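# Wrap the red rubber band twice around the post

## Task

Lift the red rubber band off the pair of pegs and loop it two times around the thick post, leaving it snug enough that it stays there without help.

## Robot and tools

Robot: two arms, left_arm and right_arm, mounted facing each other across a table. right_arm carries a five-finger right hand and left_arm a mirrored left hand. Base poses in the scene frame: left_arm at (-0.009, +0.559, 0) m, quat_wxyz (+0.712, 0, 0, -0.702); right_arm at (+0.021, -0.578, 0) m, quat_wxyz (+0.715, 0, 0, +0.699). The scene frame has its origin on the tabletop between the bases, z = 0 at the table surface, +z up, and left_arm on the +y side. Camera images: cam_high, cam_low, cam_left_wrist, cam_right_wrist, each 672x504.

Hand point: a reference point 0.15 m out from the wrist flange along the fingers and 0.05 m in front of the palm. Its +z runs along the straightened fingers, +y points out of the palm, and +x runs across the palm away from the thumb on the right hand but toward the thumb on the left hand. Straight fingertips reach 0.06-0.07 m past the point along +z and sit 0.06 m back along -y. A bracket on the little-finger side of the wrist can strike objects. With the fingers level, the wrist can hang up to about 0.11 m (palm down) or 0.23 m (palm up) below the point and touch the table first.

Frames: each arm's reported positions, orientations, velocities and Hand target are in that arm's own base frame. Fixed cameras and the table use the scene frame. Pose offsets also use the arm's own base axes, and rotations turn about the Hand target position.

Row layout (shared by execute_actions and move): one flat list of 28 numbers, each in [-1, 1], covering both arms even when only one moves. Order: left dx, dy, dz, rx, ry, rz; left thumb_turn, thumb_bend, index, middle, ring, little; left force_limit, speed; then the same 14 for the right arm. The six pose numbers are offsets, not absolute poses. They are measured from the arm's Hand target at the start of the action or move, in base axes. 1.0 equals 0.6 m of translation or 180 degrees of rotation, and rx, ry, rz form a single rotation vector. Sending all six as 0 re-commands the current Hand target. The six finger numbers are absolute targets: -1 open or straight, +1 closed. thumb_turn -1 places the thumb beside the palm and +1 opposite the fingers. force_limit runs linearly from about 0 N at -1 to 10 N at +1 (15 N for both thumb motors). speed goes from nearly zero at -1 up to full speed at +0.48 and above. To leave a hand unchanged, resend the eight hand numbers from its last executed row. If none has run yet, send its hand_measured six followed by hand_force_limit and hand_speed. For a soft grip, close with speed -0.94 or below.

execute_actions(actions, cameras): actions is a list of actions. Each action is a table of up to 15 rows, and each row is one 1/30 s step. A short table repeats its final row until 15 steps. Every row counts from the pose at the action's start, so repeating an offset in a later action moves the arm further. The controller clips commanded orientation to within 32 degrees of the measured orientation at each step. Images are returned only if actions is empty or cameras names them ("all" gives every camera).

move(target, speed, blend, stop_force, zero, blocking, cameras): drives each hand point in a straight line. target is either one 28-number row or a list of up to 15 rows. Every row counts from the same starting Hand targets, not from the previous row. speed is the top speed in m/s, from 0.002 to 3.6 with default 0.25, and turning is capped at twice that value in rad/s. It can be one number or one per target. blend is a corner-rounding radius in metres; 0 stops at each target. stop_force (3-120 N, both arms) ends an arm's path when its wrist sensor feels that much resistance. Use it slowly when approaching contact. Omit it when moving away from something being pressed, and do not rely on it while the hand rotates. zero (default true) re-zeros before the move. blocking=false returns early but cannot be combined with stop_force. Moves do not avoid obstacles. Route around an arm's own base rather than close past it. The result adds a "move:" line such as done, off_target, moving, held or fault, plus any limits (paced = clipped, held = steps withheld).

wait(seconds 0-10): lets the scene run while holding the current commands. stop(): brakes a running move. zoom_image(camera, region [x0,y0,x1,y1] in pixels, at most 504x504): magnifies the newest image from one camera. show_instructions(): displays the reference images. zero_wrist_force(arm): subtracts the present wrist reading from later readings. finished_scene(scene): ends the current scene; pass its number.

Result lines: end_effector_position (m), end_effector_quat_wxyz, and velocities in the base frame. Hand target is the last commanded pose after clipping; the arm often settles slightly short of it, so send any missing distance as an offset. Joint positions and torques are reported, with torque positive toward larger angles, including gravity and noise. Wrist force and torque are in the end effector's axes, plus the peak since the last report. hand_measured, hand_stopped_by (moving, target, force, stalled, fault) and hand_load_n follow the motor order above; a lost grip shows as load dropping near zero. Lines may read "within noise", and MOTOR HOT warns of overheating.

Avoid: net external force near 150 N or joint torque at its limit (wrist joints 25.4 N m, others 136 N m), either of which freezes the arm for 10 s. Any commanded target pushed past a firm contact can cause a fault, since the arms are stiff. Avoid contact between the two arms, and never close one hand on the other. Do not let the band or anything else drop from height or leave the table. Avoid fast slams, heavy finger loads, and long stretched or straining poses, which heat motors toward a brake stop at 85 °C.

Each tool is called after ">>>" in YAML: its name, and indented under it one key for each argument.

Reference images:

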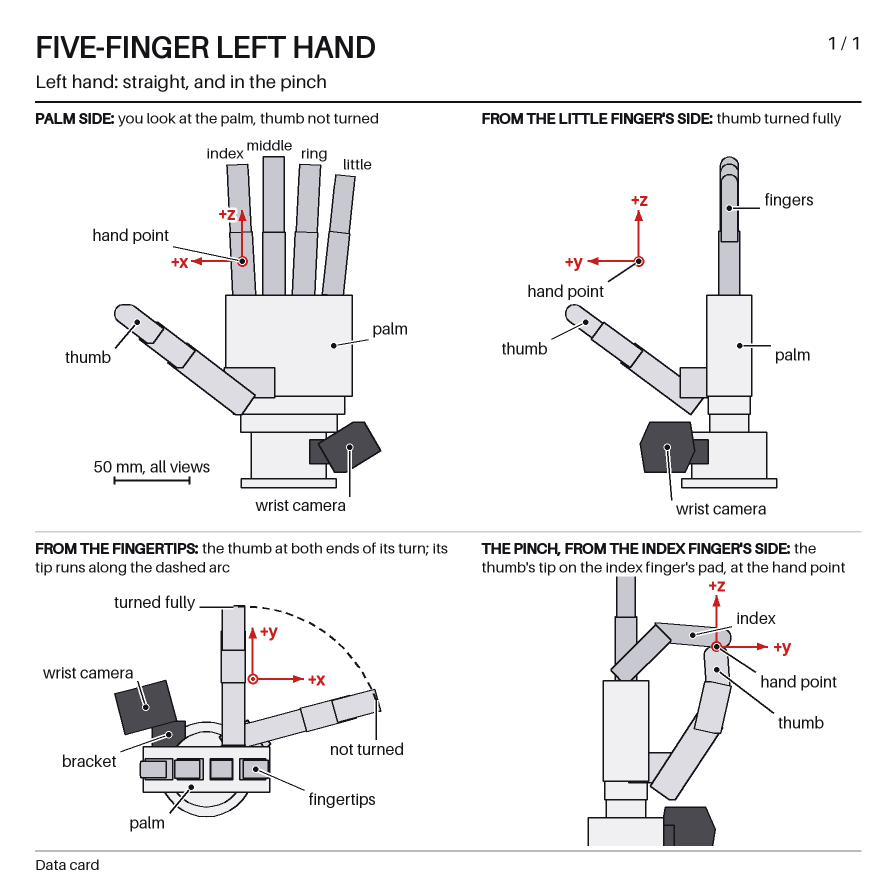

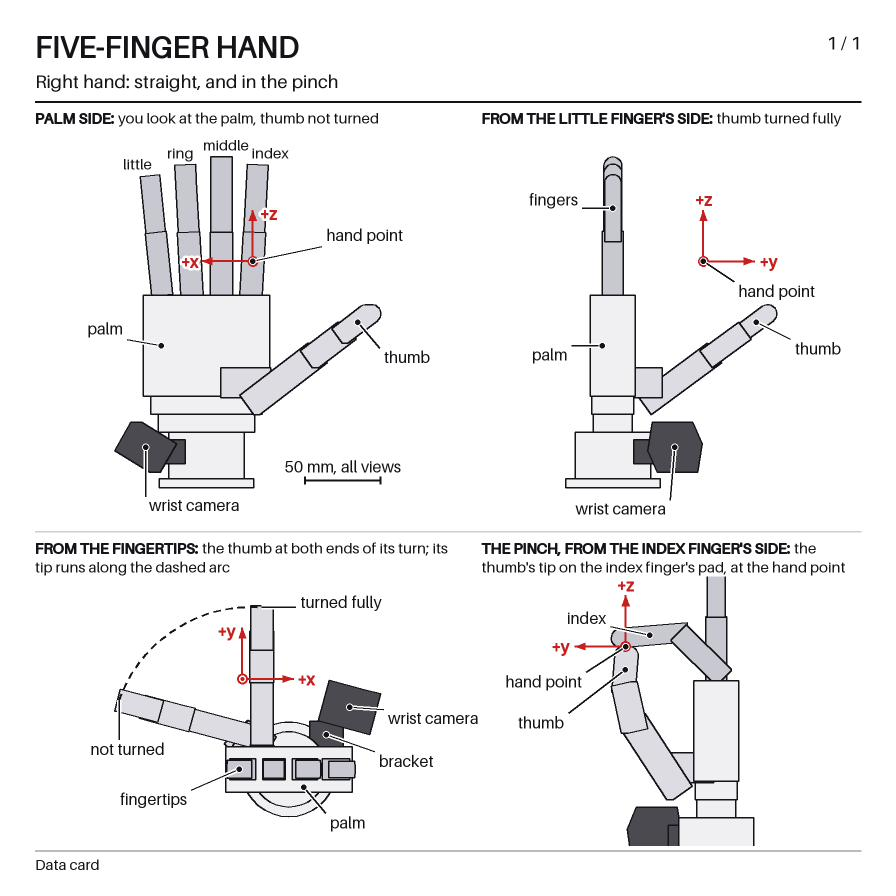

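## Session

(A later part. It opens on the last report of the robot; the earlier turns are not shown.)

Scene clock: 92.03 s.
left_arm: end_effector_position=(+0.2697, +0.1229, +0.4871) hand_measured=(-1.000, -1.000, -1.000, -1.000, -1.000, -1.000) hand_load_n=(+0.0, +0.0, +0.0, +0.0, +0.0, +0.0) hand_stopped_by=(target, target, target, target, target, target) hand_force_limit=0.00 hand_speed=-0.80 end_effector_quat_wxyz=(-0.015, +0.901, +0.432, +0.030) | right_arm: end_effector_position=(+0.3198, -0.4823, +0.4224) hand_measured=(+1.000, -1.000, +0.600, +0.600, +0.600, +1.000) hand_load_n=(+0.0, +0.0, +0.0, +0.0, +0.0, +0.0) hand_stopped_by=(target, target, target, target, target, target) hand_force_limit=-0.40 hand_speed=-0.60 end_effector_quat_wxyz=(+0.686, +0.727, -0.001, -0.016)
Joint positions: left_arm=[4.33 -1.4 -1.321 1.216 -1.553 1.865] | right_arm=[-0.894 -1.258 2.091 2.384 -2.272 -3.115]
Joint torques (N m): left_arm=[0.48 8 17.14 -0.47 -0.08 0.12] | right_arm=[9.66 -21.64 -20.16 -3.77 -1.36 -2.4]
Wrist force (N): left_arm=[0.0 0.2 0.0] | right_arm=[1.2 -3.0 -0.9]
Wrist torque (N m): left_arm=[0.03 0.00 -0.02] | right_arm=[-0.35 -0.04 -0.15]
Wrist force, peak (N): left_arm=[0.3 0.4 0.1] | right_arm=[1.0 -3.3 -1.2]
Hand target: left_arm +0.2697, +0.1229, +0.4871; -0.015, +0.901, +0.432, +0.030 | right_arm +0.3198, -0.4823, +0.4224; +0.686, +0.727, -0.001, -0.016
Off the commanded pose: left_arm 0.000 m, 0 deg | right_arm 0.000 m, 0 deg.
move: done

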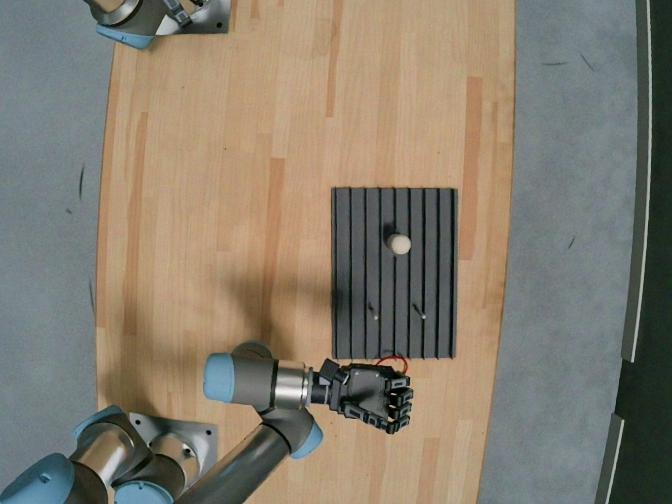

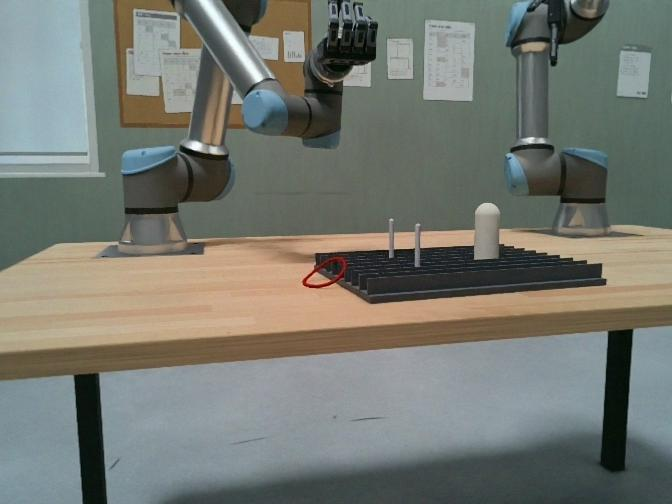

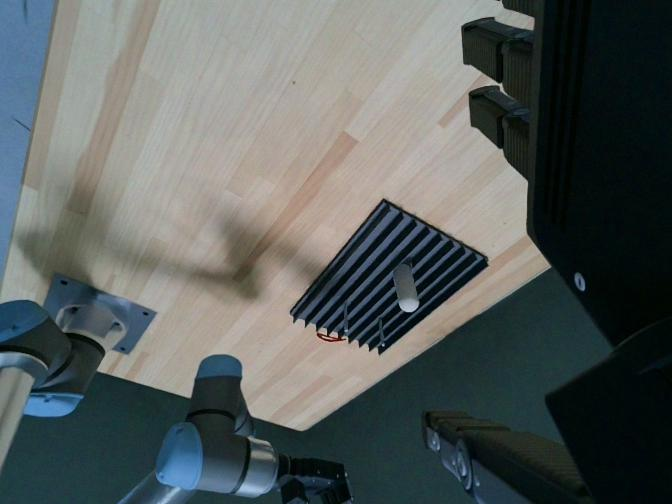

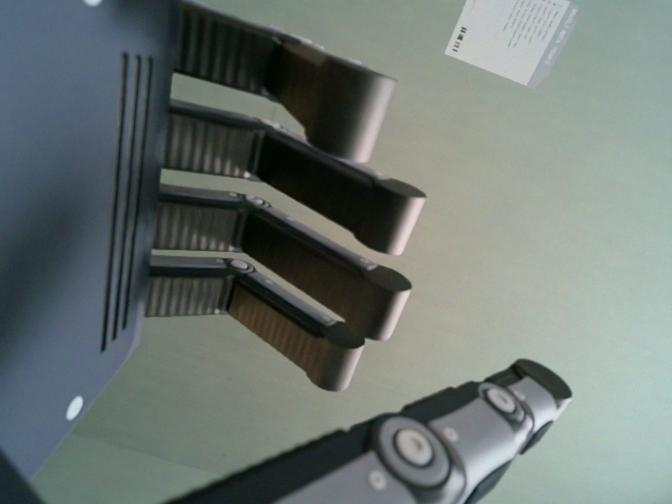

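>>> move:
  target:
    - [0,0,0,0,0,0,-1,-1,-1,-1,-1,-1,0,-0.8, -0.05,0,-0.1,0.48,0,0,-1,-1,-1,1,1,1,0,-0.2]
  speed: 0.35
  cameras: ["all"]

>>> zoom_image:
  camera: "cam_right_wrist"
  region: [150, 0, 600, 430]

>>> zoom_image:
  camera: "cam_high"
  region: [330, 320, 470, 420]

>>> zoom_image:
  camera: "cam_low"
  region: [260, 200, 430, 320]

>>> zoom_image:
  camera: "cam_left_wrist"
  region: [270, 190, 500, 430]

Scene clock: 100.30 s.
left_arm: end_effector_position=(+0.2697, +0.1229, +0.4871) hand_measured=(-1.000, -1.000, -1.000, -1.000, -1.000, -1.000) hand_load_n=(+0.0, +0.0, +0.0, +0.0, +0.0, +0.0) hand_stopped_by=(target, target, target, target, target, target) hand_force_limit=0.00 hand_speed=-0.80 end_effector_quat_wxyz=(-0.015, +0.901, +0.432, +0.030) | right_arm: end_effector_position=(+0.2898, -0.4824, +0.3624) hand_measured=(-1.000, -1.000, -1.000, +1.000, +1.000, +1.000) hand_load_n=(+0.0, +0.0, +0.0, +0.0, +0.0, +0.0) hand_stopped_by=(target, target, target, target, target, target) hand_force_limit=0.00 hand_speed=-0.20 end_effector_quat_wxyz=(+0.003, +1.000, +0.010, -0.013) end_effector_velocity=(-0.001, +0.001, +0.000) end_effector_angular_velocity=(+0.004, +0.002, +0.000)
Joint positions: left_arm=[4.33 -1.4 -1.321 1.216 -1.553 1.865] | right_arm=[-1.165 -1.515 1.451 4.781 -1.596 -2.756]
Joint velocities: left_arm=[within noise] | right_arm=[0 0 -0.002 0.006 0 0]
Joint torques (N m): left_arm=[0.44 8 16.47 -0.55 -0.14 0.01] | right_arm=[7.63 -18.65 -29.98 0.49 1.35 2.23]
Wrist force (N): left_arm=[0.0 0.3 0.0] | right_arm=[0.1 -0.2 0.0]
Wrist torque (N m): left_arm=[0.05 0.00 -0.01] | right_arm=[0.00 0.01 -0.09]
Wrist force, peak (N): left_arm=[0.3 0.3 0.3] | right_arm=[1.0 -3.3 -1.0]
Hand target: left_arm +0.2697, +0.1229, +0.4871; -0.015, +0.901, +0.432, +0.030 | right_arm +0.2898, -0.4823, +0.3624; +0.002, +1.000, +0.010, -0.013
Off the commanded pose: left_arm 0.000 m, 0 deg | right_arm 0.000 m, 0 deg.
move: done

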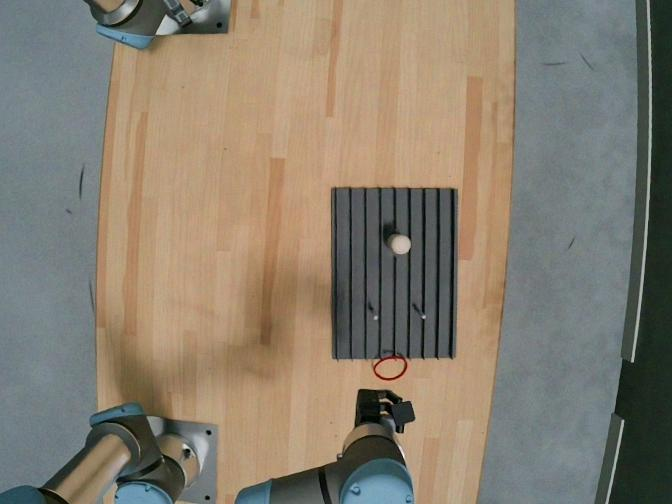

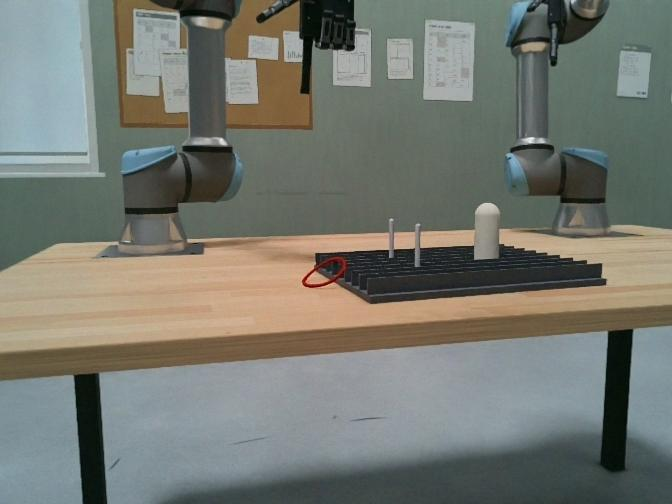

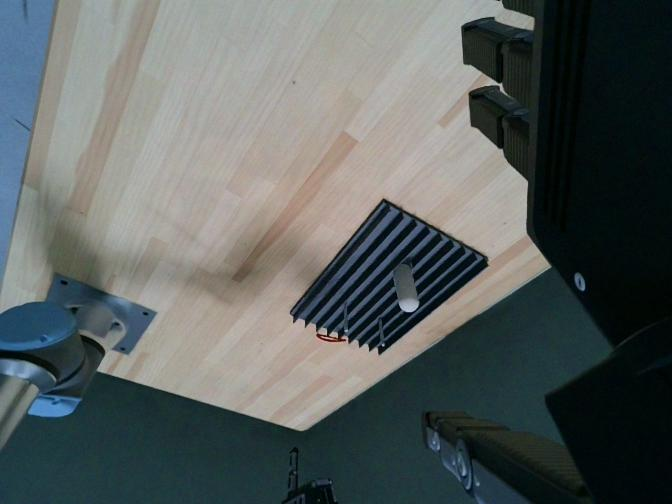

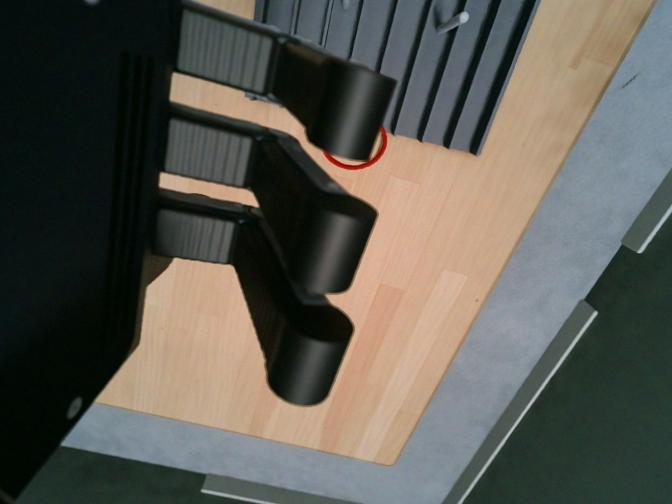

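Scaled by 1.120 from the camera's 672x504 image, which has a finer 960x720 frame.

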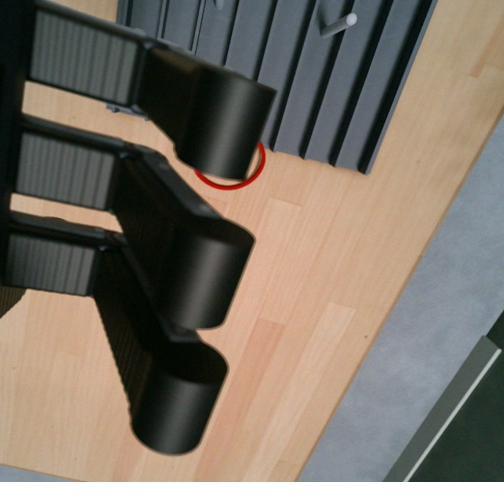

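Scaled by 3.600 from the camera's 672x504 image, which has a finer 960x720 frame.

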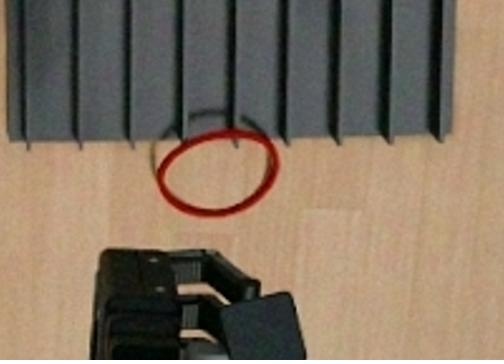

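Scaled by 2.965 from the camera's 672x504 image, which has a finer 960x720 frame.

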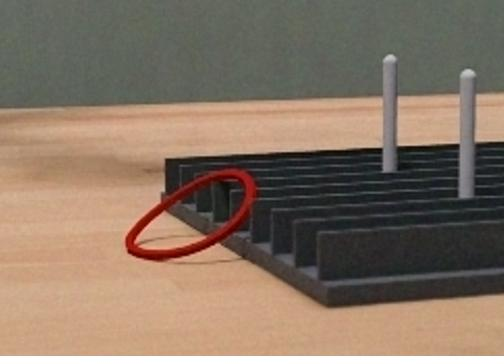

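Scaled by 2.100 from the camera's 672x504 image, which has a finer 960x720 frame.

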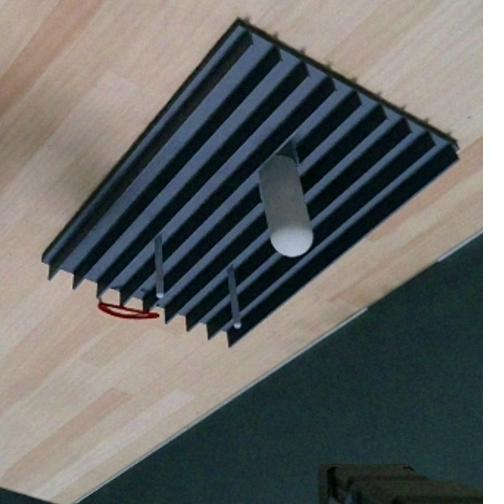

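>>> move:
  target:
    - [0,0,0,0,0,0,-1,-1,-1,-1,-1,-1,0,-0.8, 0.1275,-0.017,-0.2707,0,0,0.5,-1,-1,-1,1,1,1,0,-0.2]
  speed: 0.35
  cameras: ["all"]

>>> zoom_image:
  camera: "cam_right_wrist"
  region: [100, 100, 500, 500]

>>> zoom_image:
  camera: "cam_high"
  region: [330, 290, 470, 420]

>>> zoom_image:
  camera: "cam_low"
  region: [260, 120, 430, 320]

Scene clock: 105.20 s.
left_arm: end_effector_position=(+0.2697, +0.1229, +0.4871) hand_measured=(-1.000, -1.000, -1.000, -1.000, -1.000, -1.000) hand_load_n=(+0.0, +0.0, +0.0, +0.0, +0.0, +0.0) hand_stopped_by=(target, target, target, target, target, target) hand_force_limit=0.00 hand_speed=-0.80 end_effector_quat_wxyz=(-0.015, +0.901, +0.432, +0.030) | right_arm: end_effector_position=(+0.3663, -0.4926, +0.2000) hand_measured=(-1.000, -1.000, -1.000, +1.000, +1.000, +1.000) hand_load_n=(+0.0, -0.5, +0.0, +0.0, +0.0, +0.0) hand_stopped_by=(target, target, target, target, target, target) hand_force_limit=0.00 hand_speed=-0.20 end_effector_quat_wxyz=(+0.011, +0.700, +0.714, -0.007) end_effector_velocity=(+0.000, +0.000, +0.000) end_effector_angular_velocity=(-0.001, +0.001, +0.005)
Joint positions: left_arm=[4.33 -1.4 -1.321 1.216 -1.553 1.865] | right_arm=[-1.229 -1.418 1.772 4.332 -1.574 -4.391]
Joint velocities: left_arm=[within noise] | right_arm=[0 0 0 0 -0.001 -0.005]
Joint torques (N m): left_arm=[2.13 8.58 16.84 -0.46 -0.27 0.13] | right_arm=[1.35 -29.58 -28.15 -0.02 -1.35 -2.8]
Wrist force (N): left_arm=[0.1 0.4 -0.1] | right_arm=[-0.1 -0.2 0.4]
Wrist torque (N m): left_arm=[0.07 -0.01 -0.02] | right_arm=[-0.04 0.00 -0.17]
Wrist force, peak (N): left_arm=[-0.1 0.5 0.2] | right_arm=[0.3 0.1 0.8]
Hand target: left_arm +0.2697, +0.1229, +0.4871; -0.015, +0.901, +0.432, +0.030 | right_arm +0.3663, -0.4925, +0.2000; +0.011, +0.700, +0.714, -0.007
Off the commanded pose: left_arm 0.000 m, 0 deg | right_arm 0.000 m, 0 deg.
move: done

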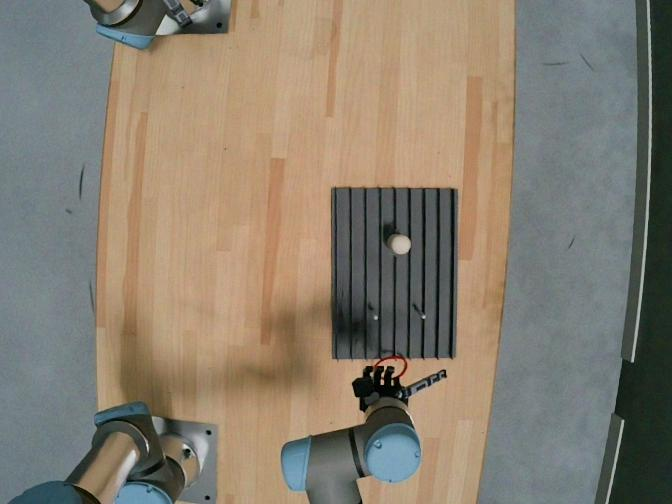

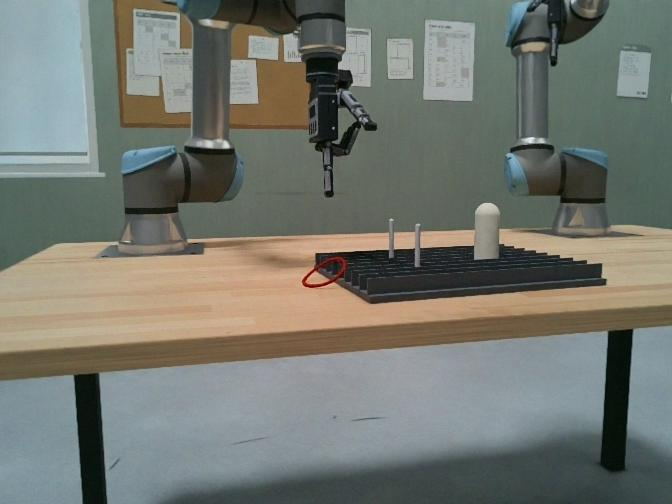

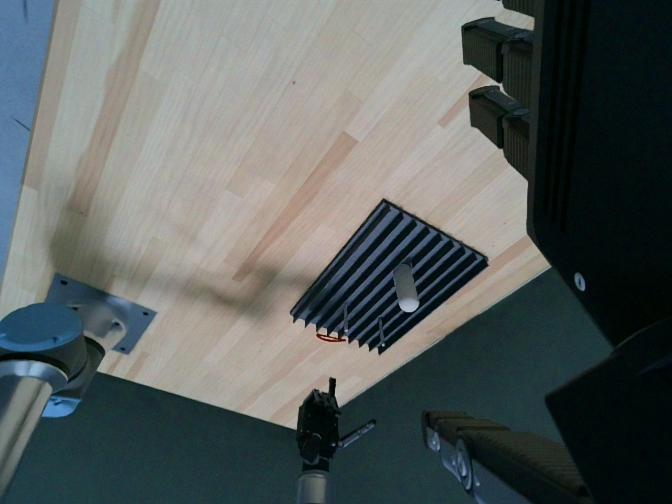

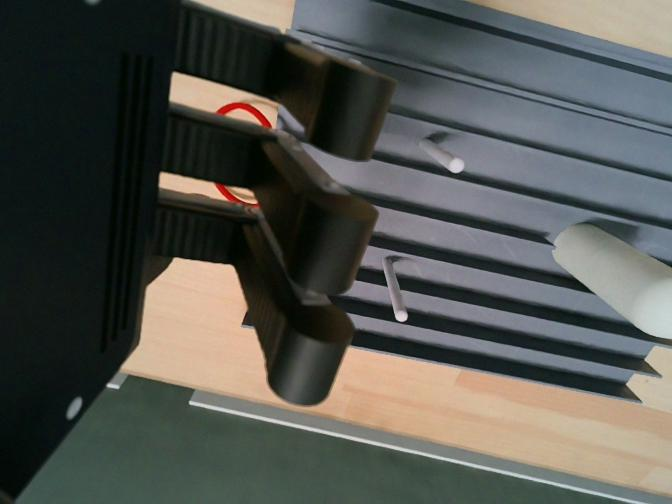

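Scaled by 1.260 from the camera's 672x504 image, which has a finer 960x720 frame.

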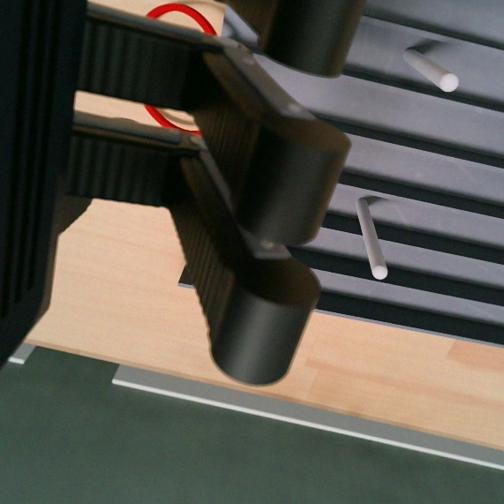

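Scaled by 3.600 from the camera's 672x504 image, which has a finer 960x720 frame.

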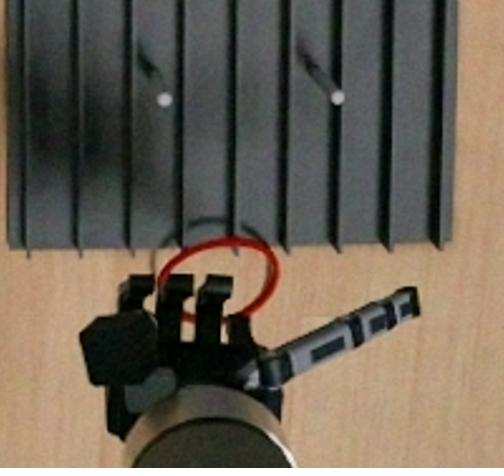

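Scaled by 2.520 from the camera's 672x504 image, which has a finer 960x720 frame.

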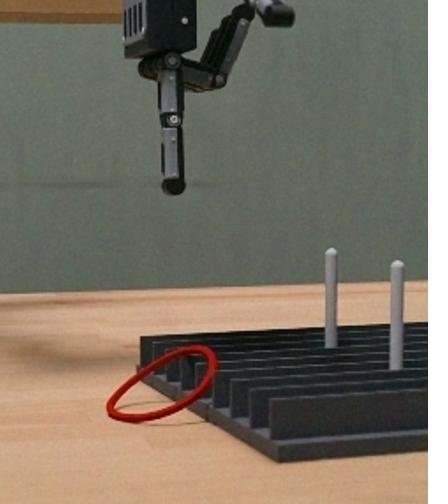

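>>> move:
  target:
    - [0,0,0,0,0,0,-1,-1,-1,-1,-1,-1,0,-0.8, 0,0,-0.2,0,0,0,-1,-1,-1,1,1,1,0,-0.2]
  speed: 0.12
  stop_force: 10
  cameras: ["all"]

>>> zoom_image:
  camera: "cam_right_wrist"
  region: [100, 100, 500, 500]

>>> zoom_image:
  camera: "cam_high"
  region: [330, 290, 470, 420]

>>> zoom_image:
  camera: "cam_low"
  region: [260, 120, 430, 320]

Scene clock: 107.67 s.
left_arm: end_effector_position=(+0.2697, +0.1229, +0.4871) hand_measured=(-1.000, -1.000, -1.000, -1.000, -1.000, -1.000) hand_load_n=(+0.0, +0.0, +0.0, +0.0, +0.0, +0.0) hand_stopped_by=(target, target, target, target, target, target) hand_force_limit=0.00 hand_speed=-0.80 end_effector_quat_wxyz=(-0.015, +0.901, +0.432, +0.030) | right_arm: end_effector_position=(+0.3663, -0.4925, +0.0800) hand_measured=(-1.000, -1.000, -1.000, +1.000, +1.000, +1.000) hand_load_n=(+0.0, +0.0, +0.0, +0.0, +0.0, +0.0) hand_stopped_by=(target, target, target, target, target, target) hand_force_limit=0.00 hand_speed=-0.20 end_effector_quat_wxyz=(+0.011, +0.700, +0.714, -0.007)
Joint positions: left_arm=[4.33 -1.4 -1.321 1.216 -1.553 1.865] | right_arm=[-1.229 -1.274 1.94 4.02 -1.574 -4.391]
Joint torques (N m): left_arm=[1.73 8.7 17.9 -0.42 0.03 0.35] | right_arm=[1.63 -24.59 -14.51 -5.89 1.51 -0.05]
Wrist force (N): left_arm=[0.1 0.1 0.1] | right_arm=[0.3 -0.3 0.4]
Wrist torque (N m): left_arm=[0.00 -0.01 -0.01] | right_arm=[-0.02 -0.07 -0.10]
Wrist force, peak (N): left_arm=[0.1 0.5 0.1] | right_arm=[0.5 -0.4 1.5]
Hand target: left_arm +0.2697, +0.1229, +0.4871; -0.015, +0.901, +0.432, +0.030 | right_arm +0.3663, -0.4925, +0.0800; +0.011, +0.700, +0.714, -0.007
Off the commanded pose: left_arm 0.000 m, 0 deg | right_arm 0.000 m, 0 deg.
move: done

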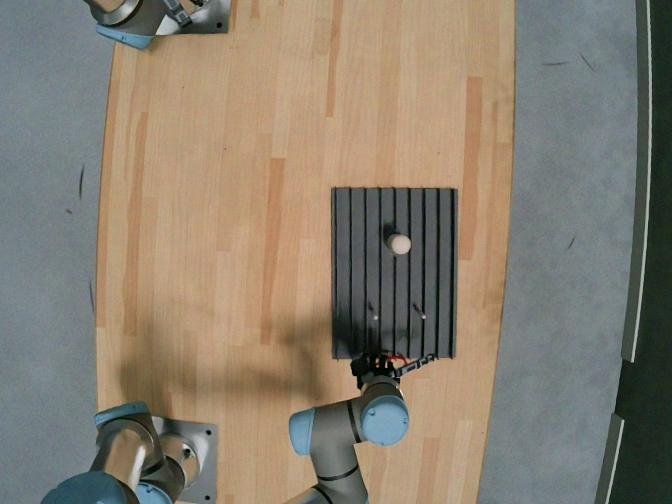

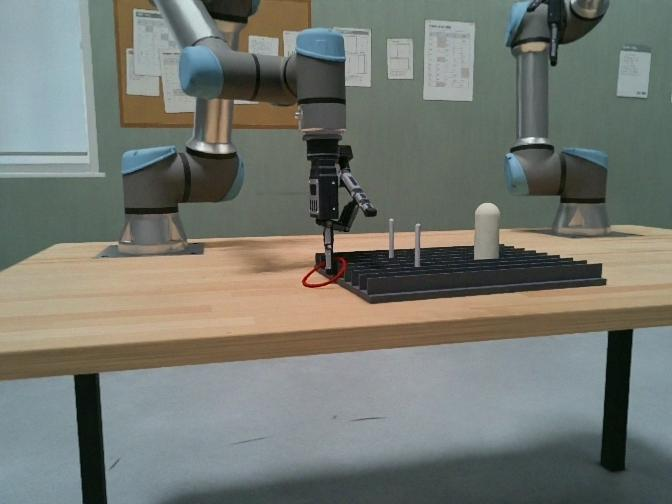

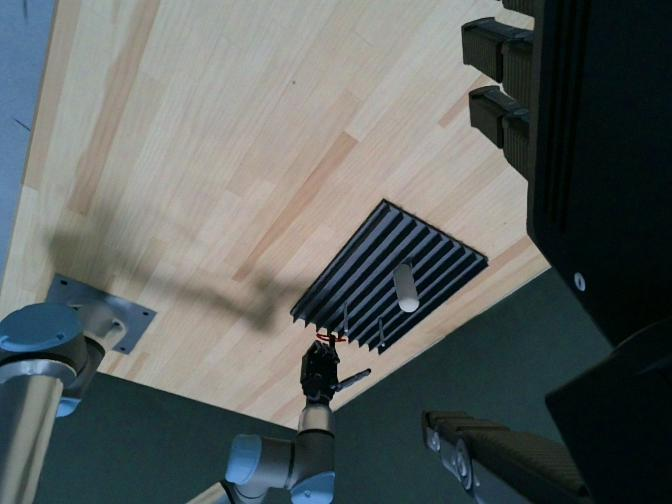

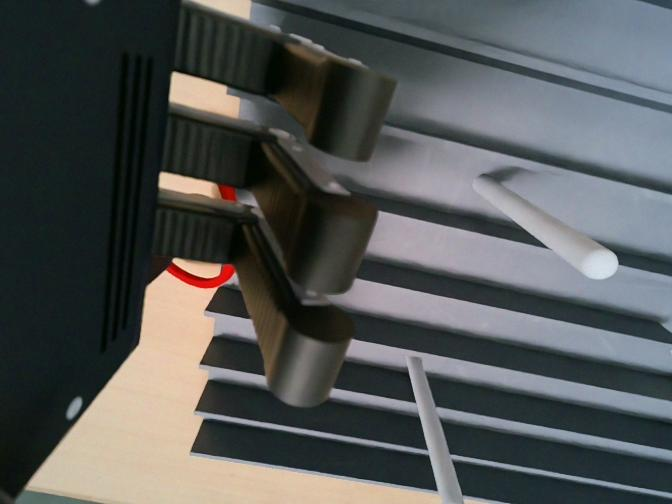

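Scaled by 1.260 from the camera's 672x504 image, which has a finer 960x720 frame.

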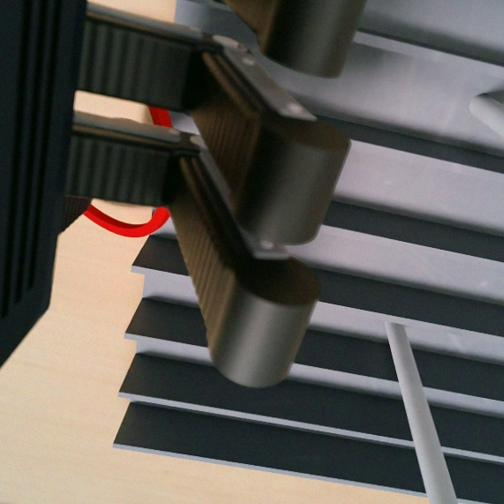

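Scaled by 3.600 from the camera's 672x504 image, which has a finer 960x720 frame.

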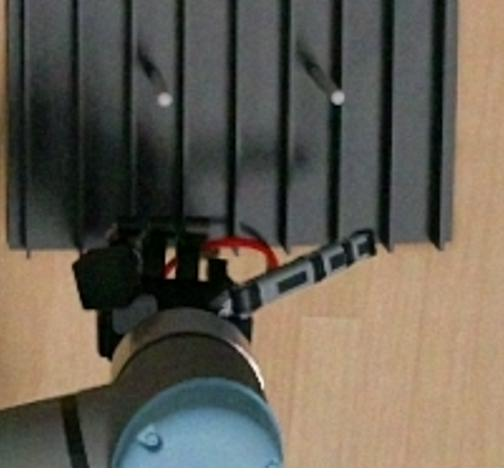

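Scaled by 2.520 from the camera's 672x504 image, which has a finer 960x720 frame.

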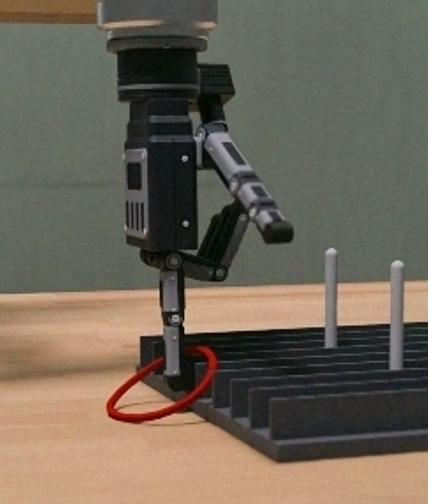

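>>> move:
  target:
    - [0,0,0,0,0,0,-1,-1,-1,-1,-1,-1,0,-0.8, 0,0,0,0,0,0,-1,-1,0.2,1,1,1,-0.4,-0.5]
  speed: 0.12
  cameras: ["all"]

>>> zoom_image:
  camera: "cam_right_wrist"
  region: [100, 100, 500, 500]

>>> zoom_image:
  camera: "cam_high"
  region: [330, 290, 470, 420]

>>> zoom_image:
  camera: "cam_low"
  region: [260, 120, 430, 320]

Scene clock: 109.27 s.
left_arm: end_effector_position=(+0.2697, +0.1229, +0.4871) hand_measured=(-1.000, -1.000, -1.000, -1.000, -1.000, -1.000) hand_load_n=(+0.0, +0.0, +0.0, +0.0, +0.0, +0.0) hand_stopped_by=(target, target, target, target, target, target) hand_force_limit=0.00 hand_speed=-0.80 end_effector_quat_wxyz=(-0.015, +0.901, +0.432, +0.030) | right_arm: end_effector_position=(+0.3663, -0.4925, +0.0800) hand_measured=(-1.000, -1.000, +0.200, +1.000, +1.000, +1.000) hand_load_n=(+0.0, +0.0, +0.0, +0.0, +0.0, +0.0) hand_stopped_by=(target, target, target, target, target, target) hand_force_limit=-0.40 hand_speed=-0.50 end_effector_quat_wxyz=(+0.011, +0.700, +0.714, -0.007)
Joint positions: left_arm=[4.33 -1.4 -1.321 1.216 -1.553 1.865] | right_arm=[-1.229 -1.274 1.94 4.02 -1.574 -4.391]
Joint torques (N m): left_arm=[0.35 8.79 17.93 -0.38 0.12 0.09] | right_arm=[2.69 -24.59 -13.42 -4.8 1.37 2.38]
Wrist force (N): left_arm=[0.4 0.2 0.2] | right_arm=[0.5 -0.4 0.6]
Wrist torque (N m): left_arm=[0.02 -0.06 0.02] | right_arm=[0.00 -0.09 -0.10]
Wrist force, peak (N): left_arm=[0.3 0.3 0.1] | right_arm=[0.6 -0.7 0.7]
Hand target: left_arm +0.2697, +0.1229, +0.4871; -0.015, +0.901, +0.432, +0.030 | right_arm +0.3663, -0.4925, +0.0800; +0.011, +0.700, +0.714, -0.007
Off the commanded pose: left_arm 0.000 m, 0 deg | right_arm 0.000 m, 0 deg.
move: done

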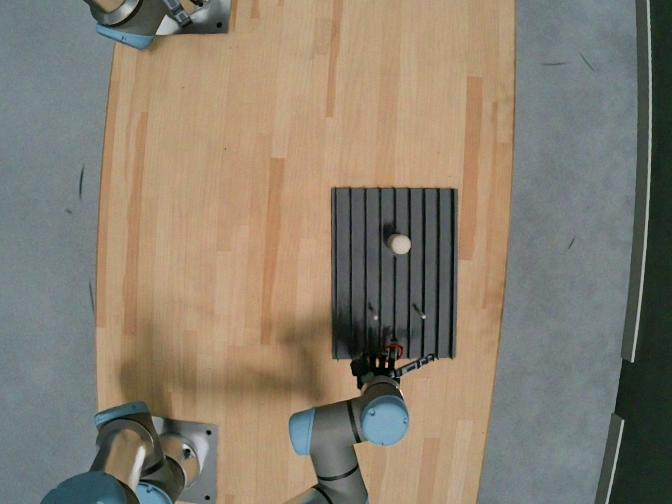

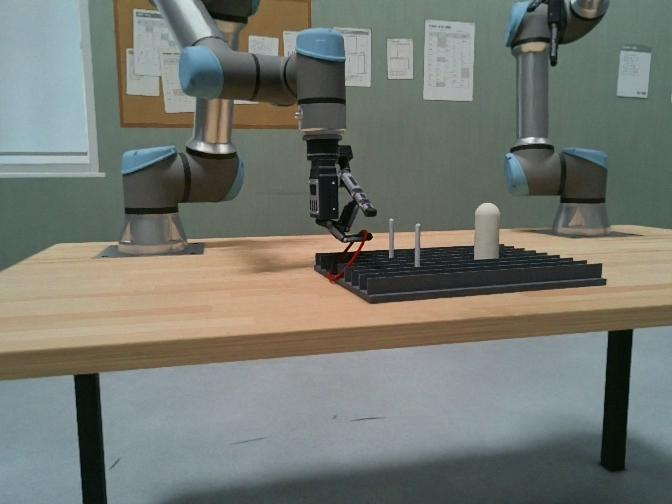

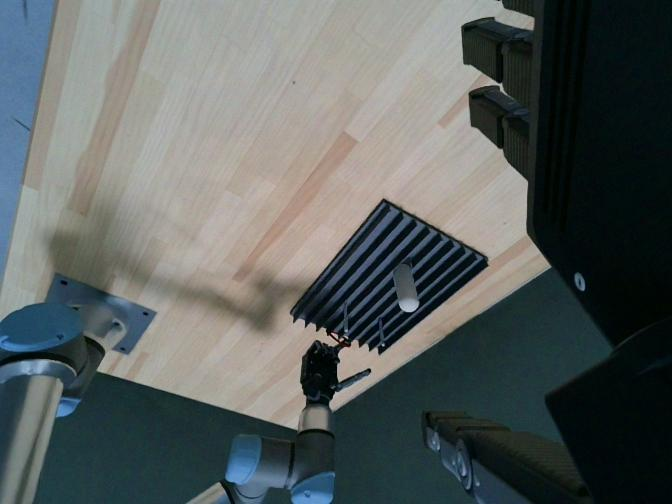

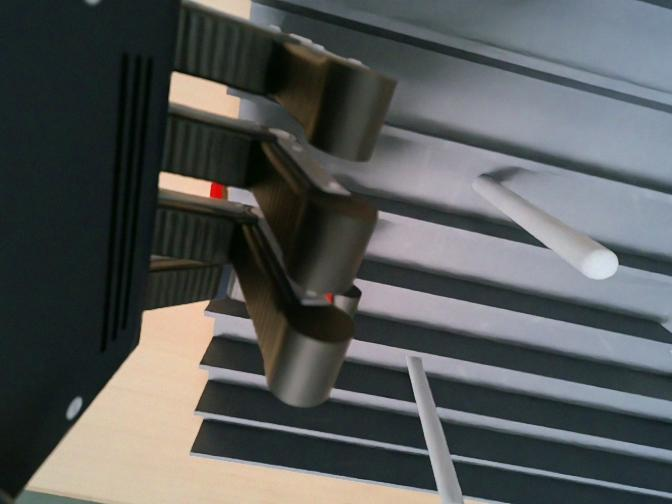

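Scaled by 1.260 from the camera's 672x504 image, which has a finer 960x720 frame.

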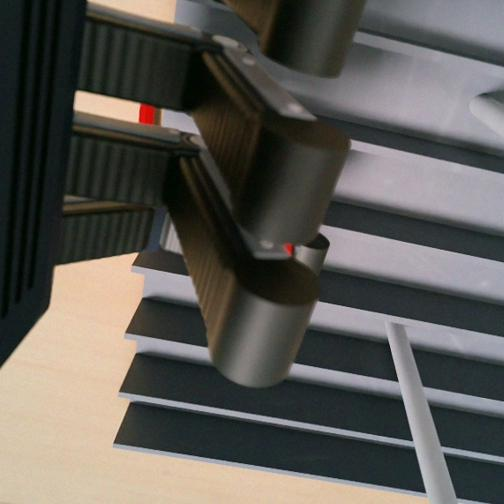

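Scaled by 3.600 from the camera's 672x504 image, which has a finer 960x720 frame.

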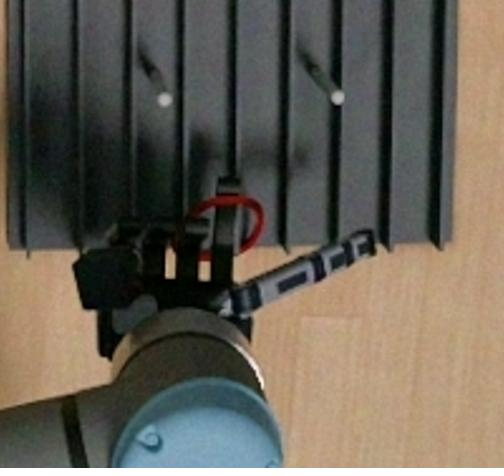

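Scaled by 2.520 from the camera's 672x504 image, which has a finer 960x720 frame.

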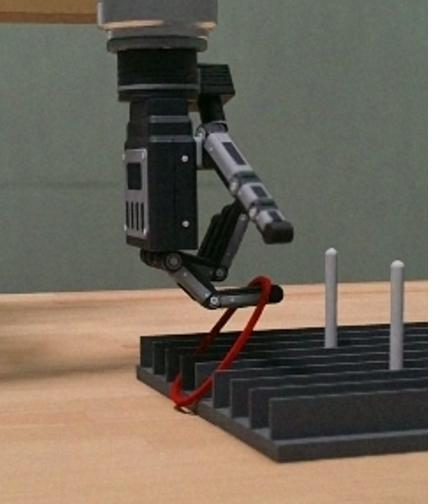

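>>> move:
  target:
    - [0,0,0,0,0,0,-1,-1,-1,-1,-1,-1,0,-0.8, 0,0,0,0,0,0,-1,-1,0.5,1,1,1,-0.4,-0.5]
    - [0,0,0,0,0,0,-1,-1,-1,-1,-1,-1,0,-0.8, 0,0,0.2,0,0,0,-1,-1,0.5,1,1,1,-0.4,-0.5]
    - [0,0,0,0,0,0,-1,-1,-1,-1,-1,-1,0,-0.8, 0.098,0.0883,0.2,0,0,-0.5,-1,-1,0.5,1,1,1,-0.4,-0.5]
  speed: 0.25
  cameras: ["all"]

>>> zoom_image:
  camera: "cam_right_wrist"
  region: [100, 0, 500, 400]

>>> zoom_image:
  camera: "cam_high"
  region: [330, 250, 470, 380]

>>> zoom_image:
  camera: "cam_low"
  region: [320, 100, 490, 300]

Scene clock: 123.70 s.
left_arm: end_effector_position=(+0.2697, +0.1229, +0.4871) hand_measured=(-1.000, -1.000, -1.000, -1.000, -1.000, -1.000) hand_load_n=(+0.0, +0.0, +0.0, +0.0, +0.5, +0.0) hand_stopped_by=(target, target, target, target, target, target) hand_force_limit=0.00 hand_speed=-0.80 end_effector_quat_wxyz=(-0.015, +0.901, +0.432, +0.030) | right_arm: end_effector_position=(+0.4252, -0.4395, +0.1999) hand_measured=(-1.000, -1.000, +0.500, +1.000, +1.000, +1.000) hand_load_n=(+0.0, -0.5, +0.0, +0.5, +0.5, +0.0) hand_stopped_by=(target, target, target, target, target, target) hand_force_limit=-0.40 hand_speed=-0.50 end_effector_quat_wxyz=(+0.002, +1.000, +0.011, -0.013)
Joint positions: left_arm=[4.33 -1.4 -1.321 1.216 -1.553 1.865] | right_arm=[-0.912 -1.312 1.632 4.404 -1.594 -2.504]
Joint torques (N m): left_arm=[-0.22 8.07 16.97 -0.17 -0.12 0.26] | right_arm=[-10.64 -40.62 -17.11 -5.51 -1.84 2.58]
Wrist force (N): left_arm=[0.0 0.2 -0.1] | right_arm=[0.4 -0.2 0.6]
Wrist torque (N m): left_arm=[0.04 -0.01 -0.01] | right_arm=[-0.04 -0.10 0.01]
Wrist force, peak (N): left_arm=[0.1 0.5 0.0] | right_arm=[0.6 -0.6 2.5]
Hand target: left_arm +0.2697, +0.1229, +0.4871; -0.015, +0.901, +0.432, +0.030 | right_arm +0.4251, -0.4395, +0.2000; +0.002, +1.000, +0.010, -0.013
Off the commanded pose: left_arm 0.000 m, 0 deg | right_arm 0.000 m, 0 deg.
move: done

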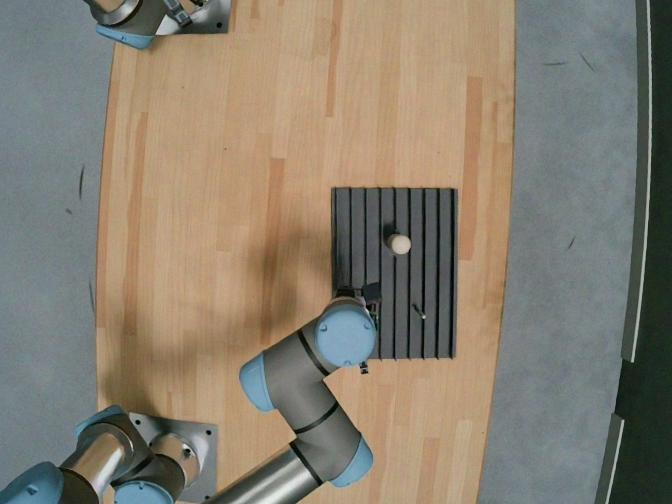

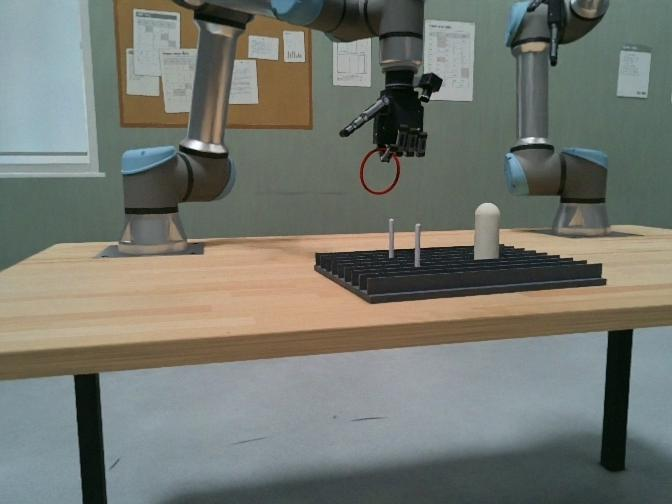

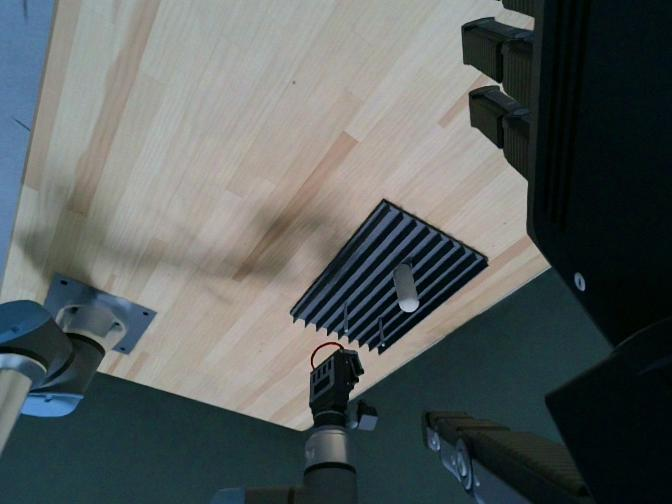

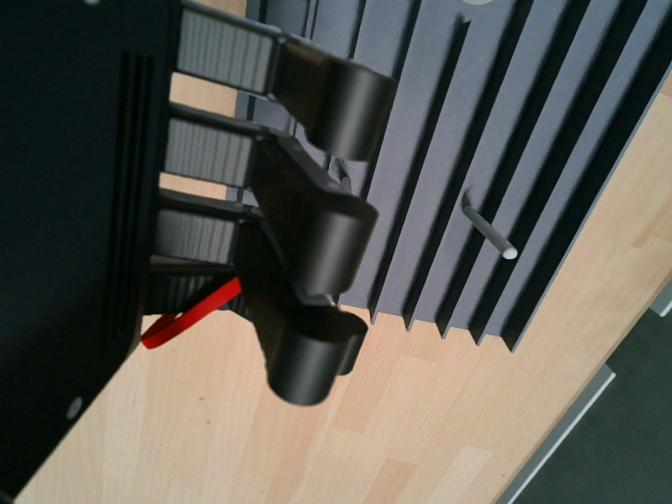

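Scaled by 1.260 from the camera's 672x504 image, which has a finer 960x720 frame.

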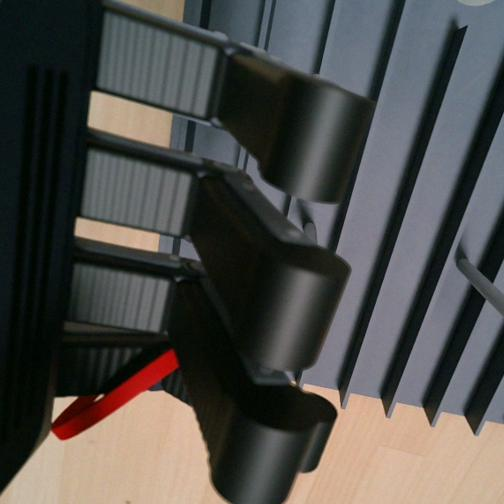

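Scaled by 3.600 from the camera's 672x504 image, which has a finer 960x720 frame.

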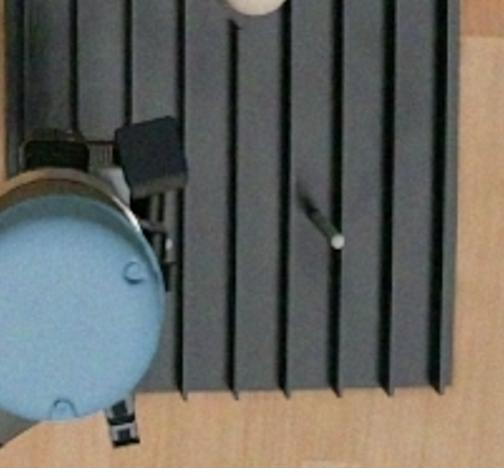

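Scaled by 2.520 from the camera's 672x504 image, which has a finer 960x720 frame.

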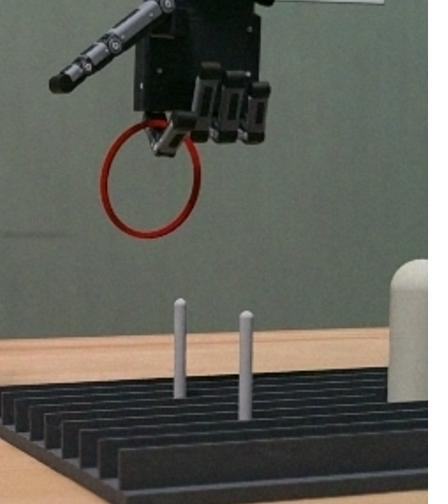

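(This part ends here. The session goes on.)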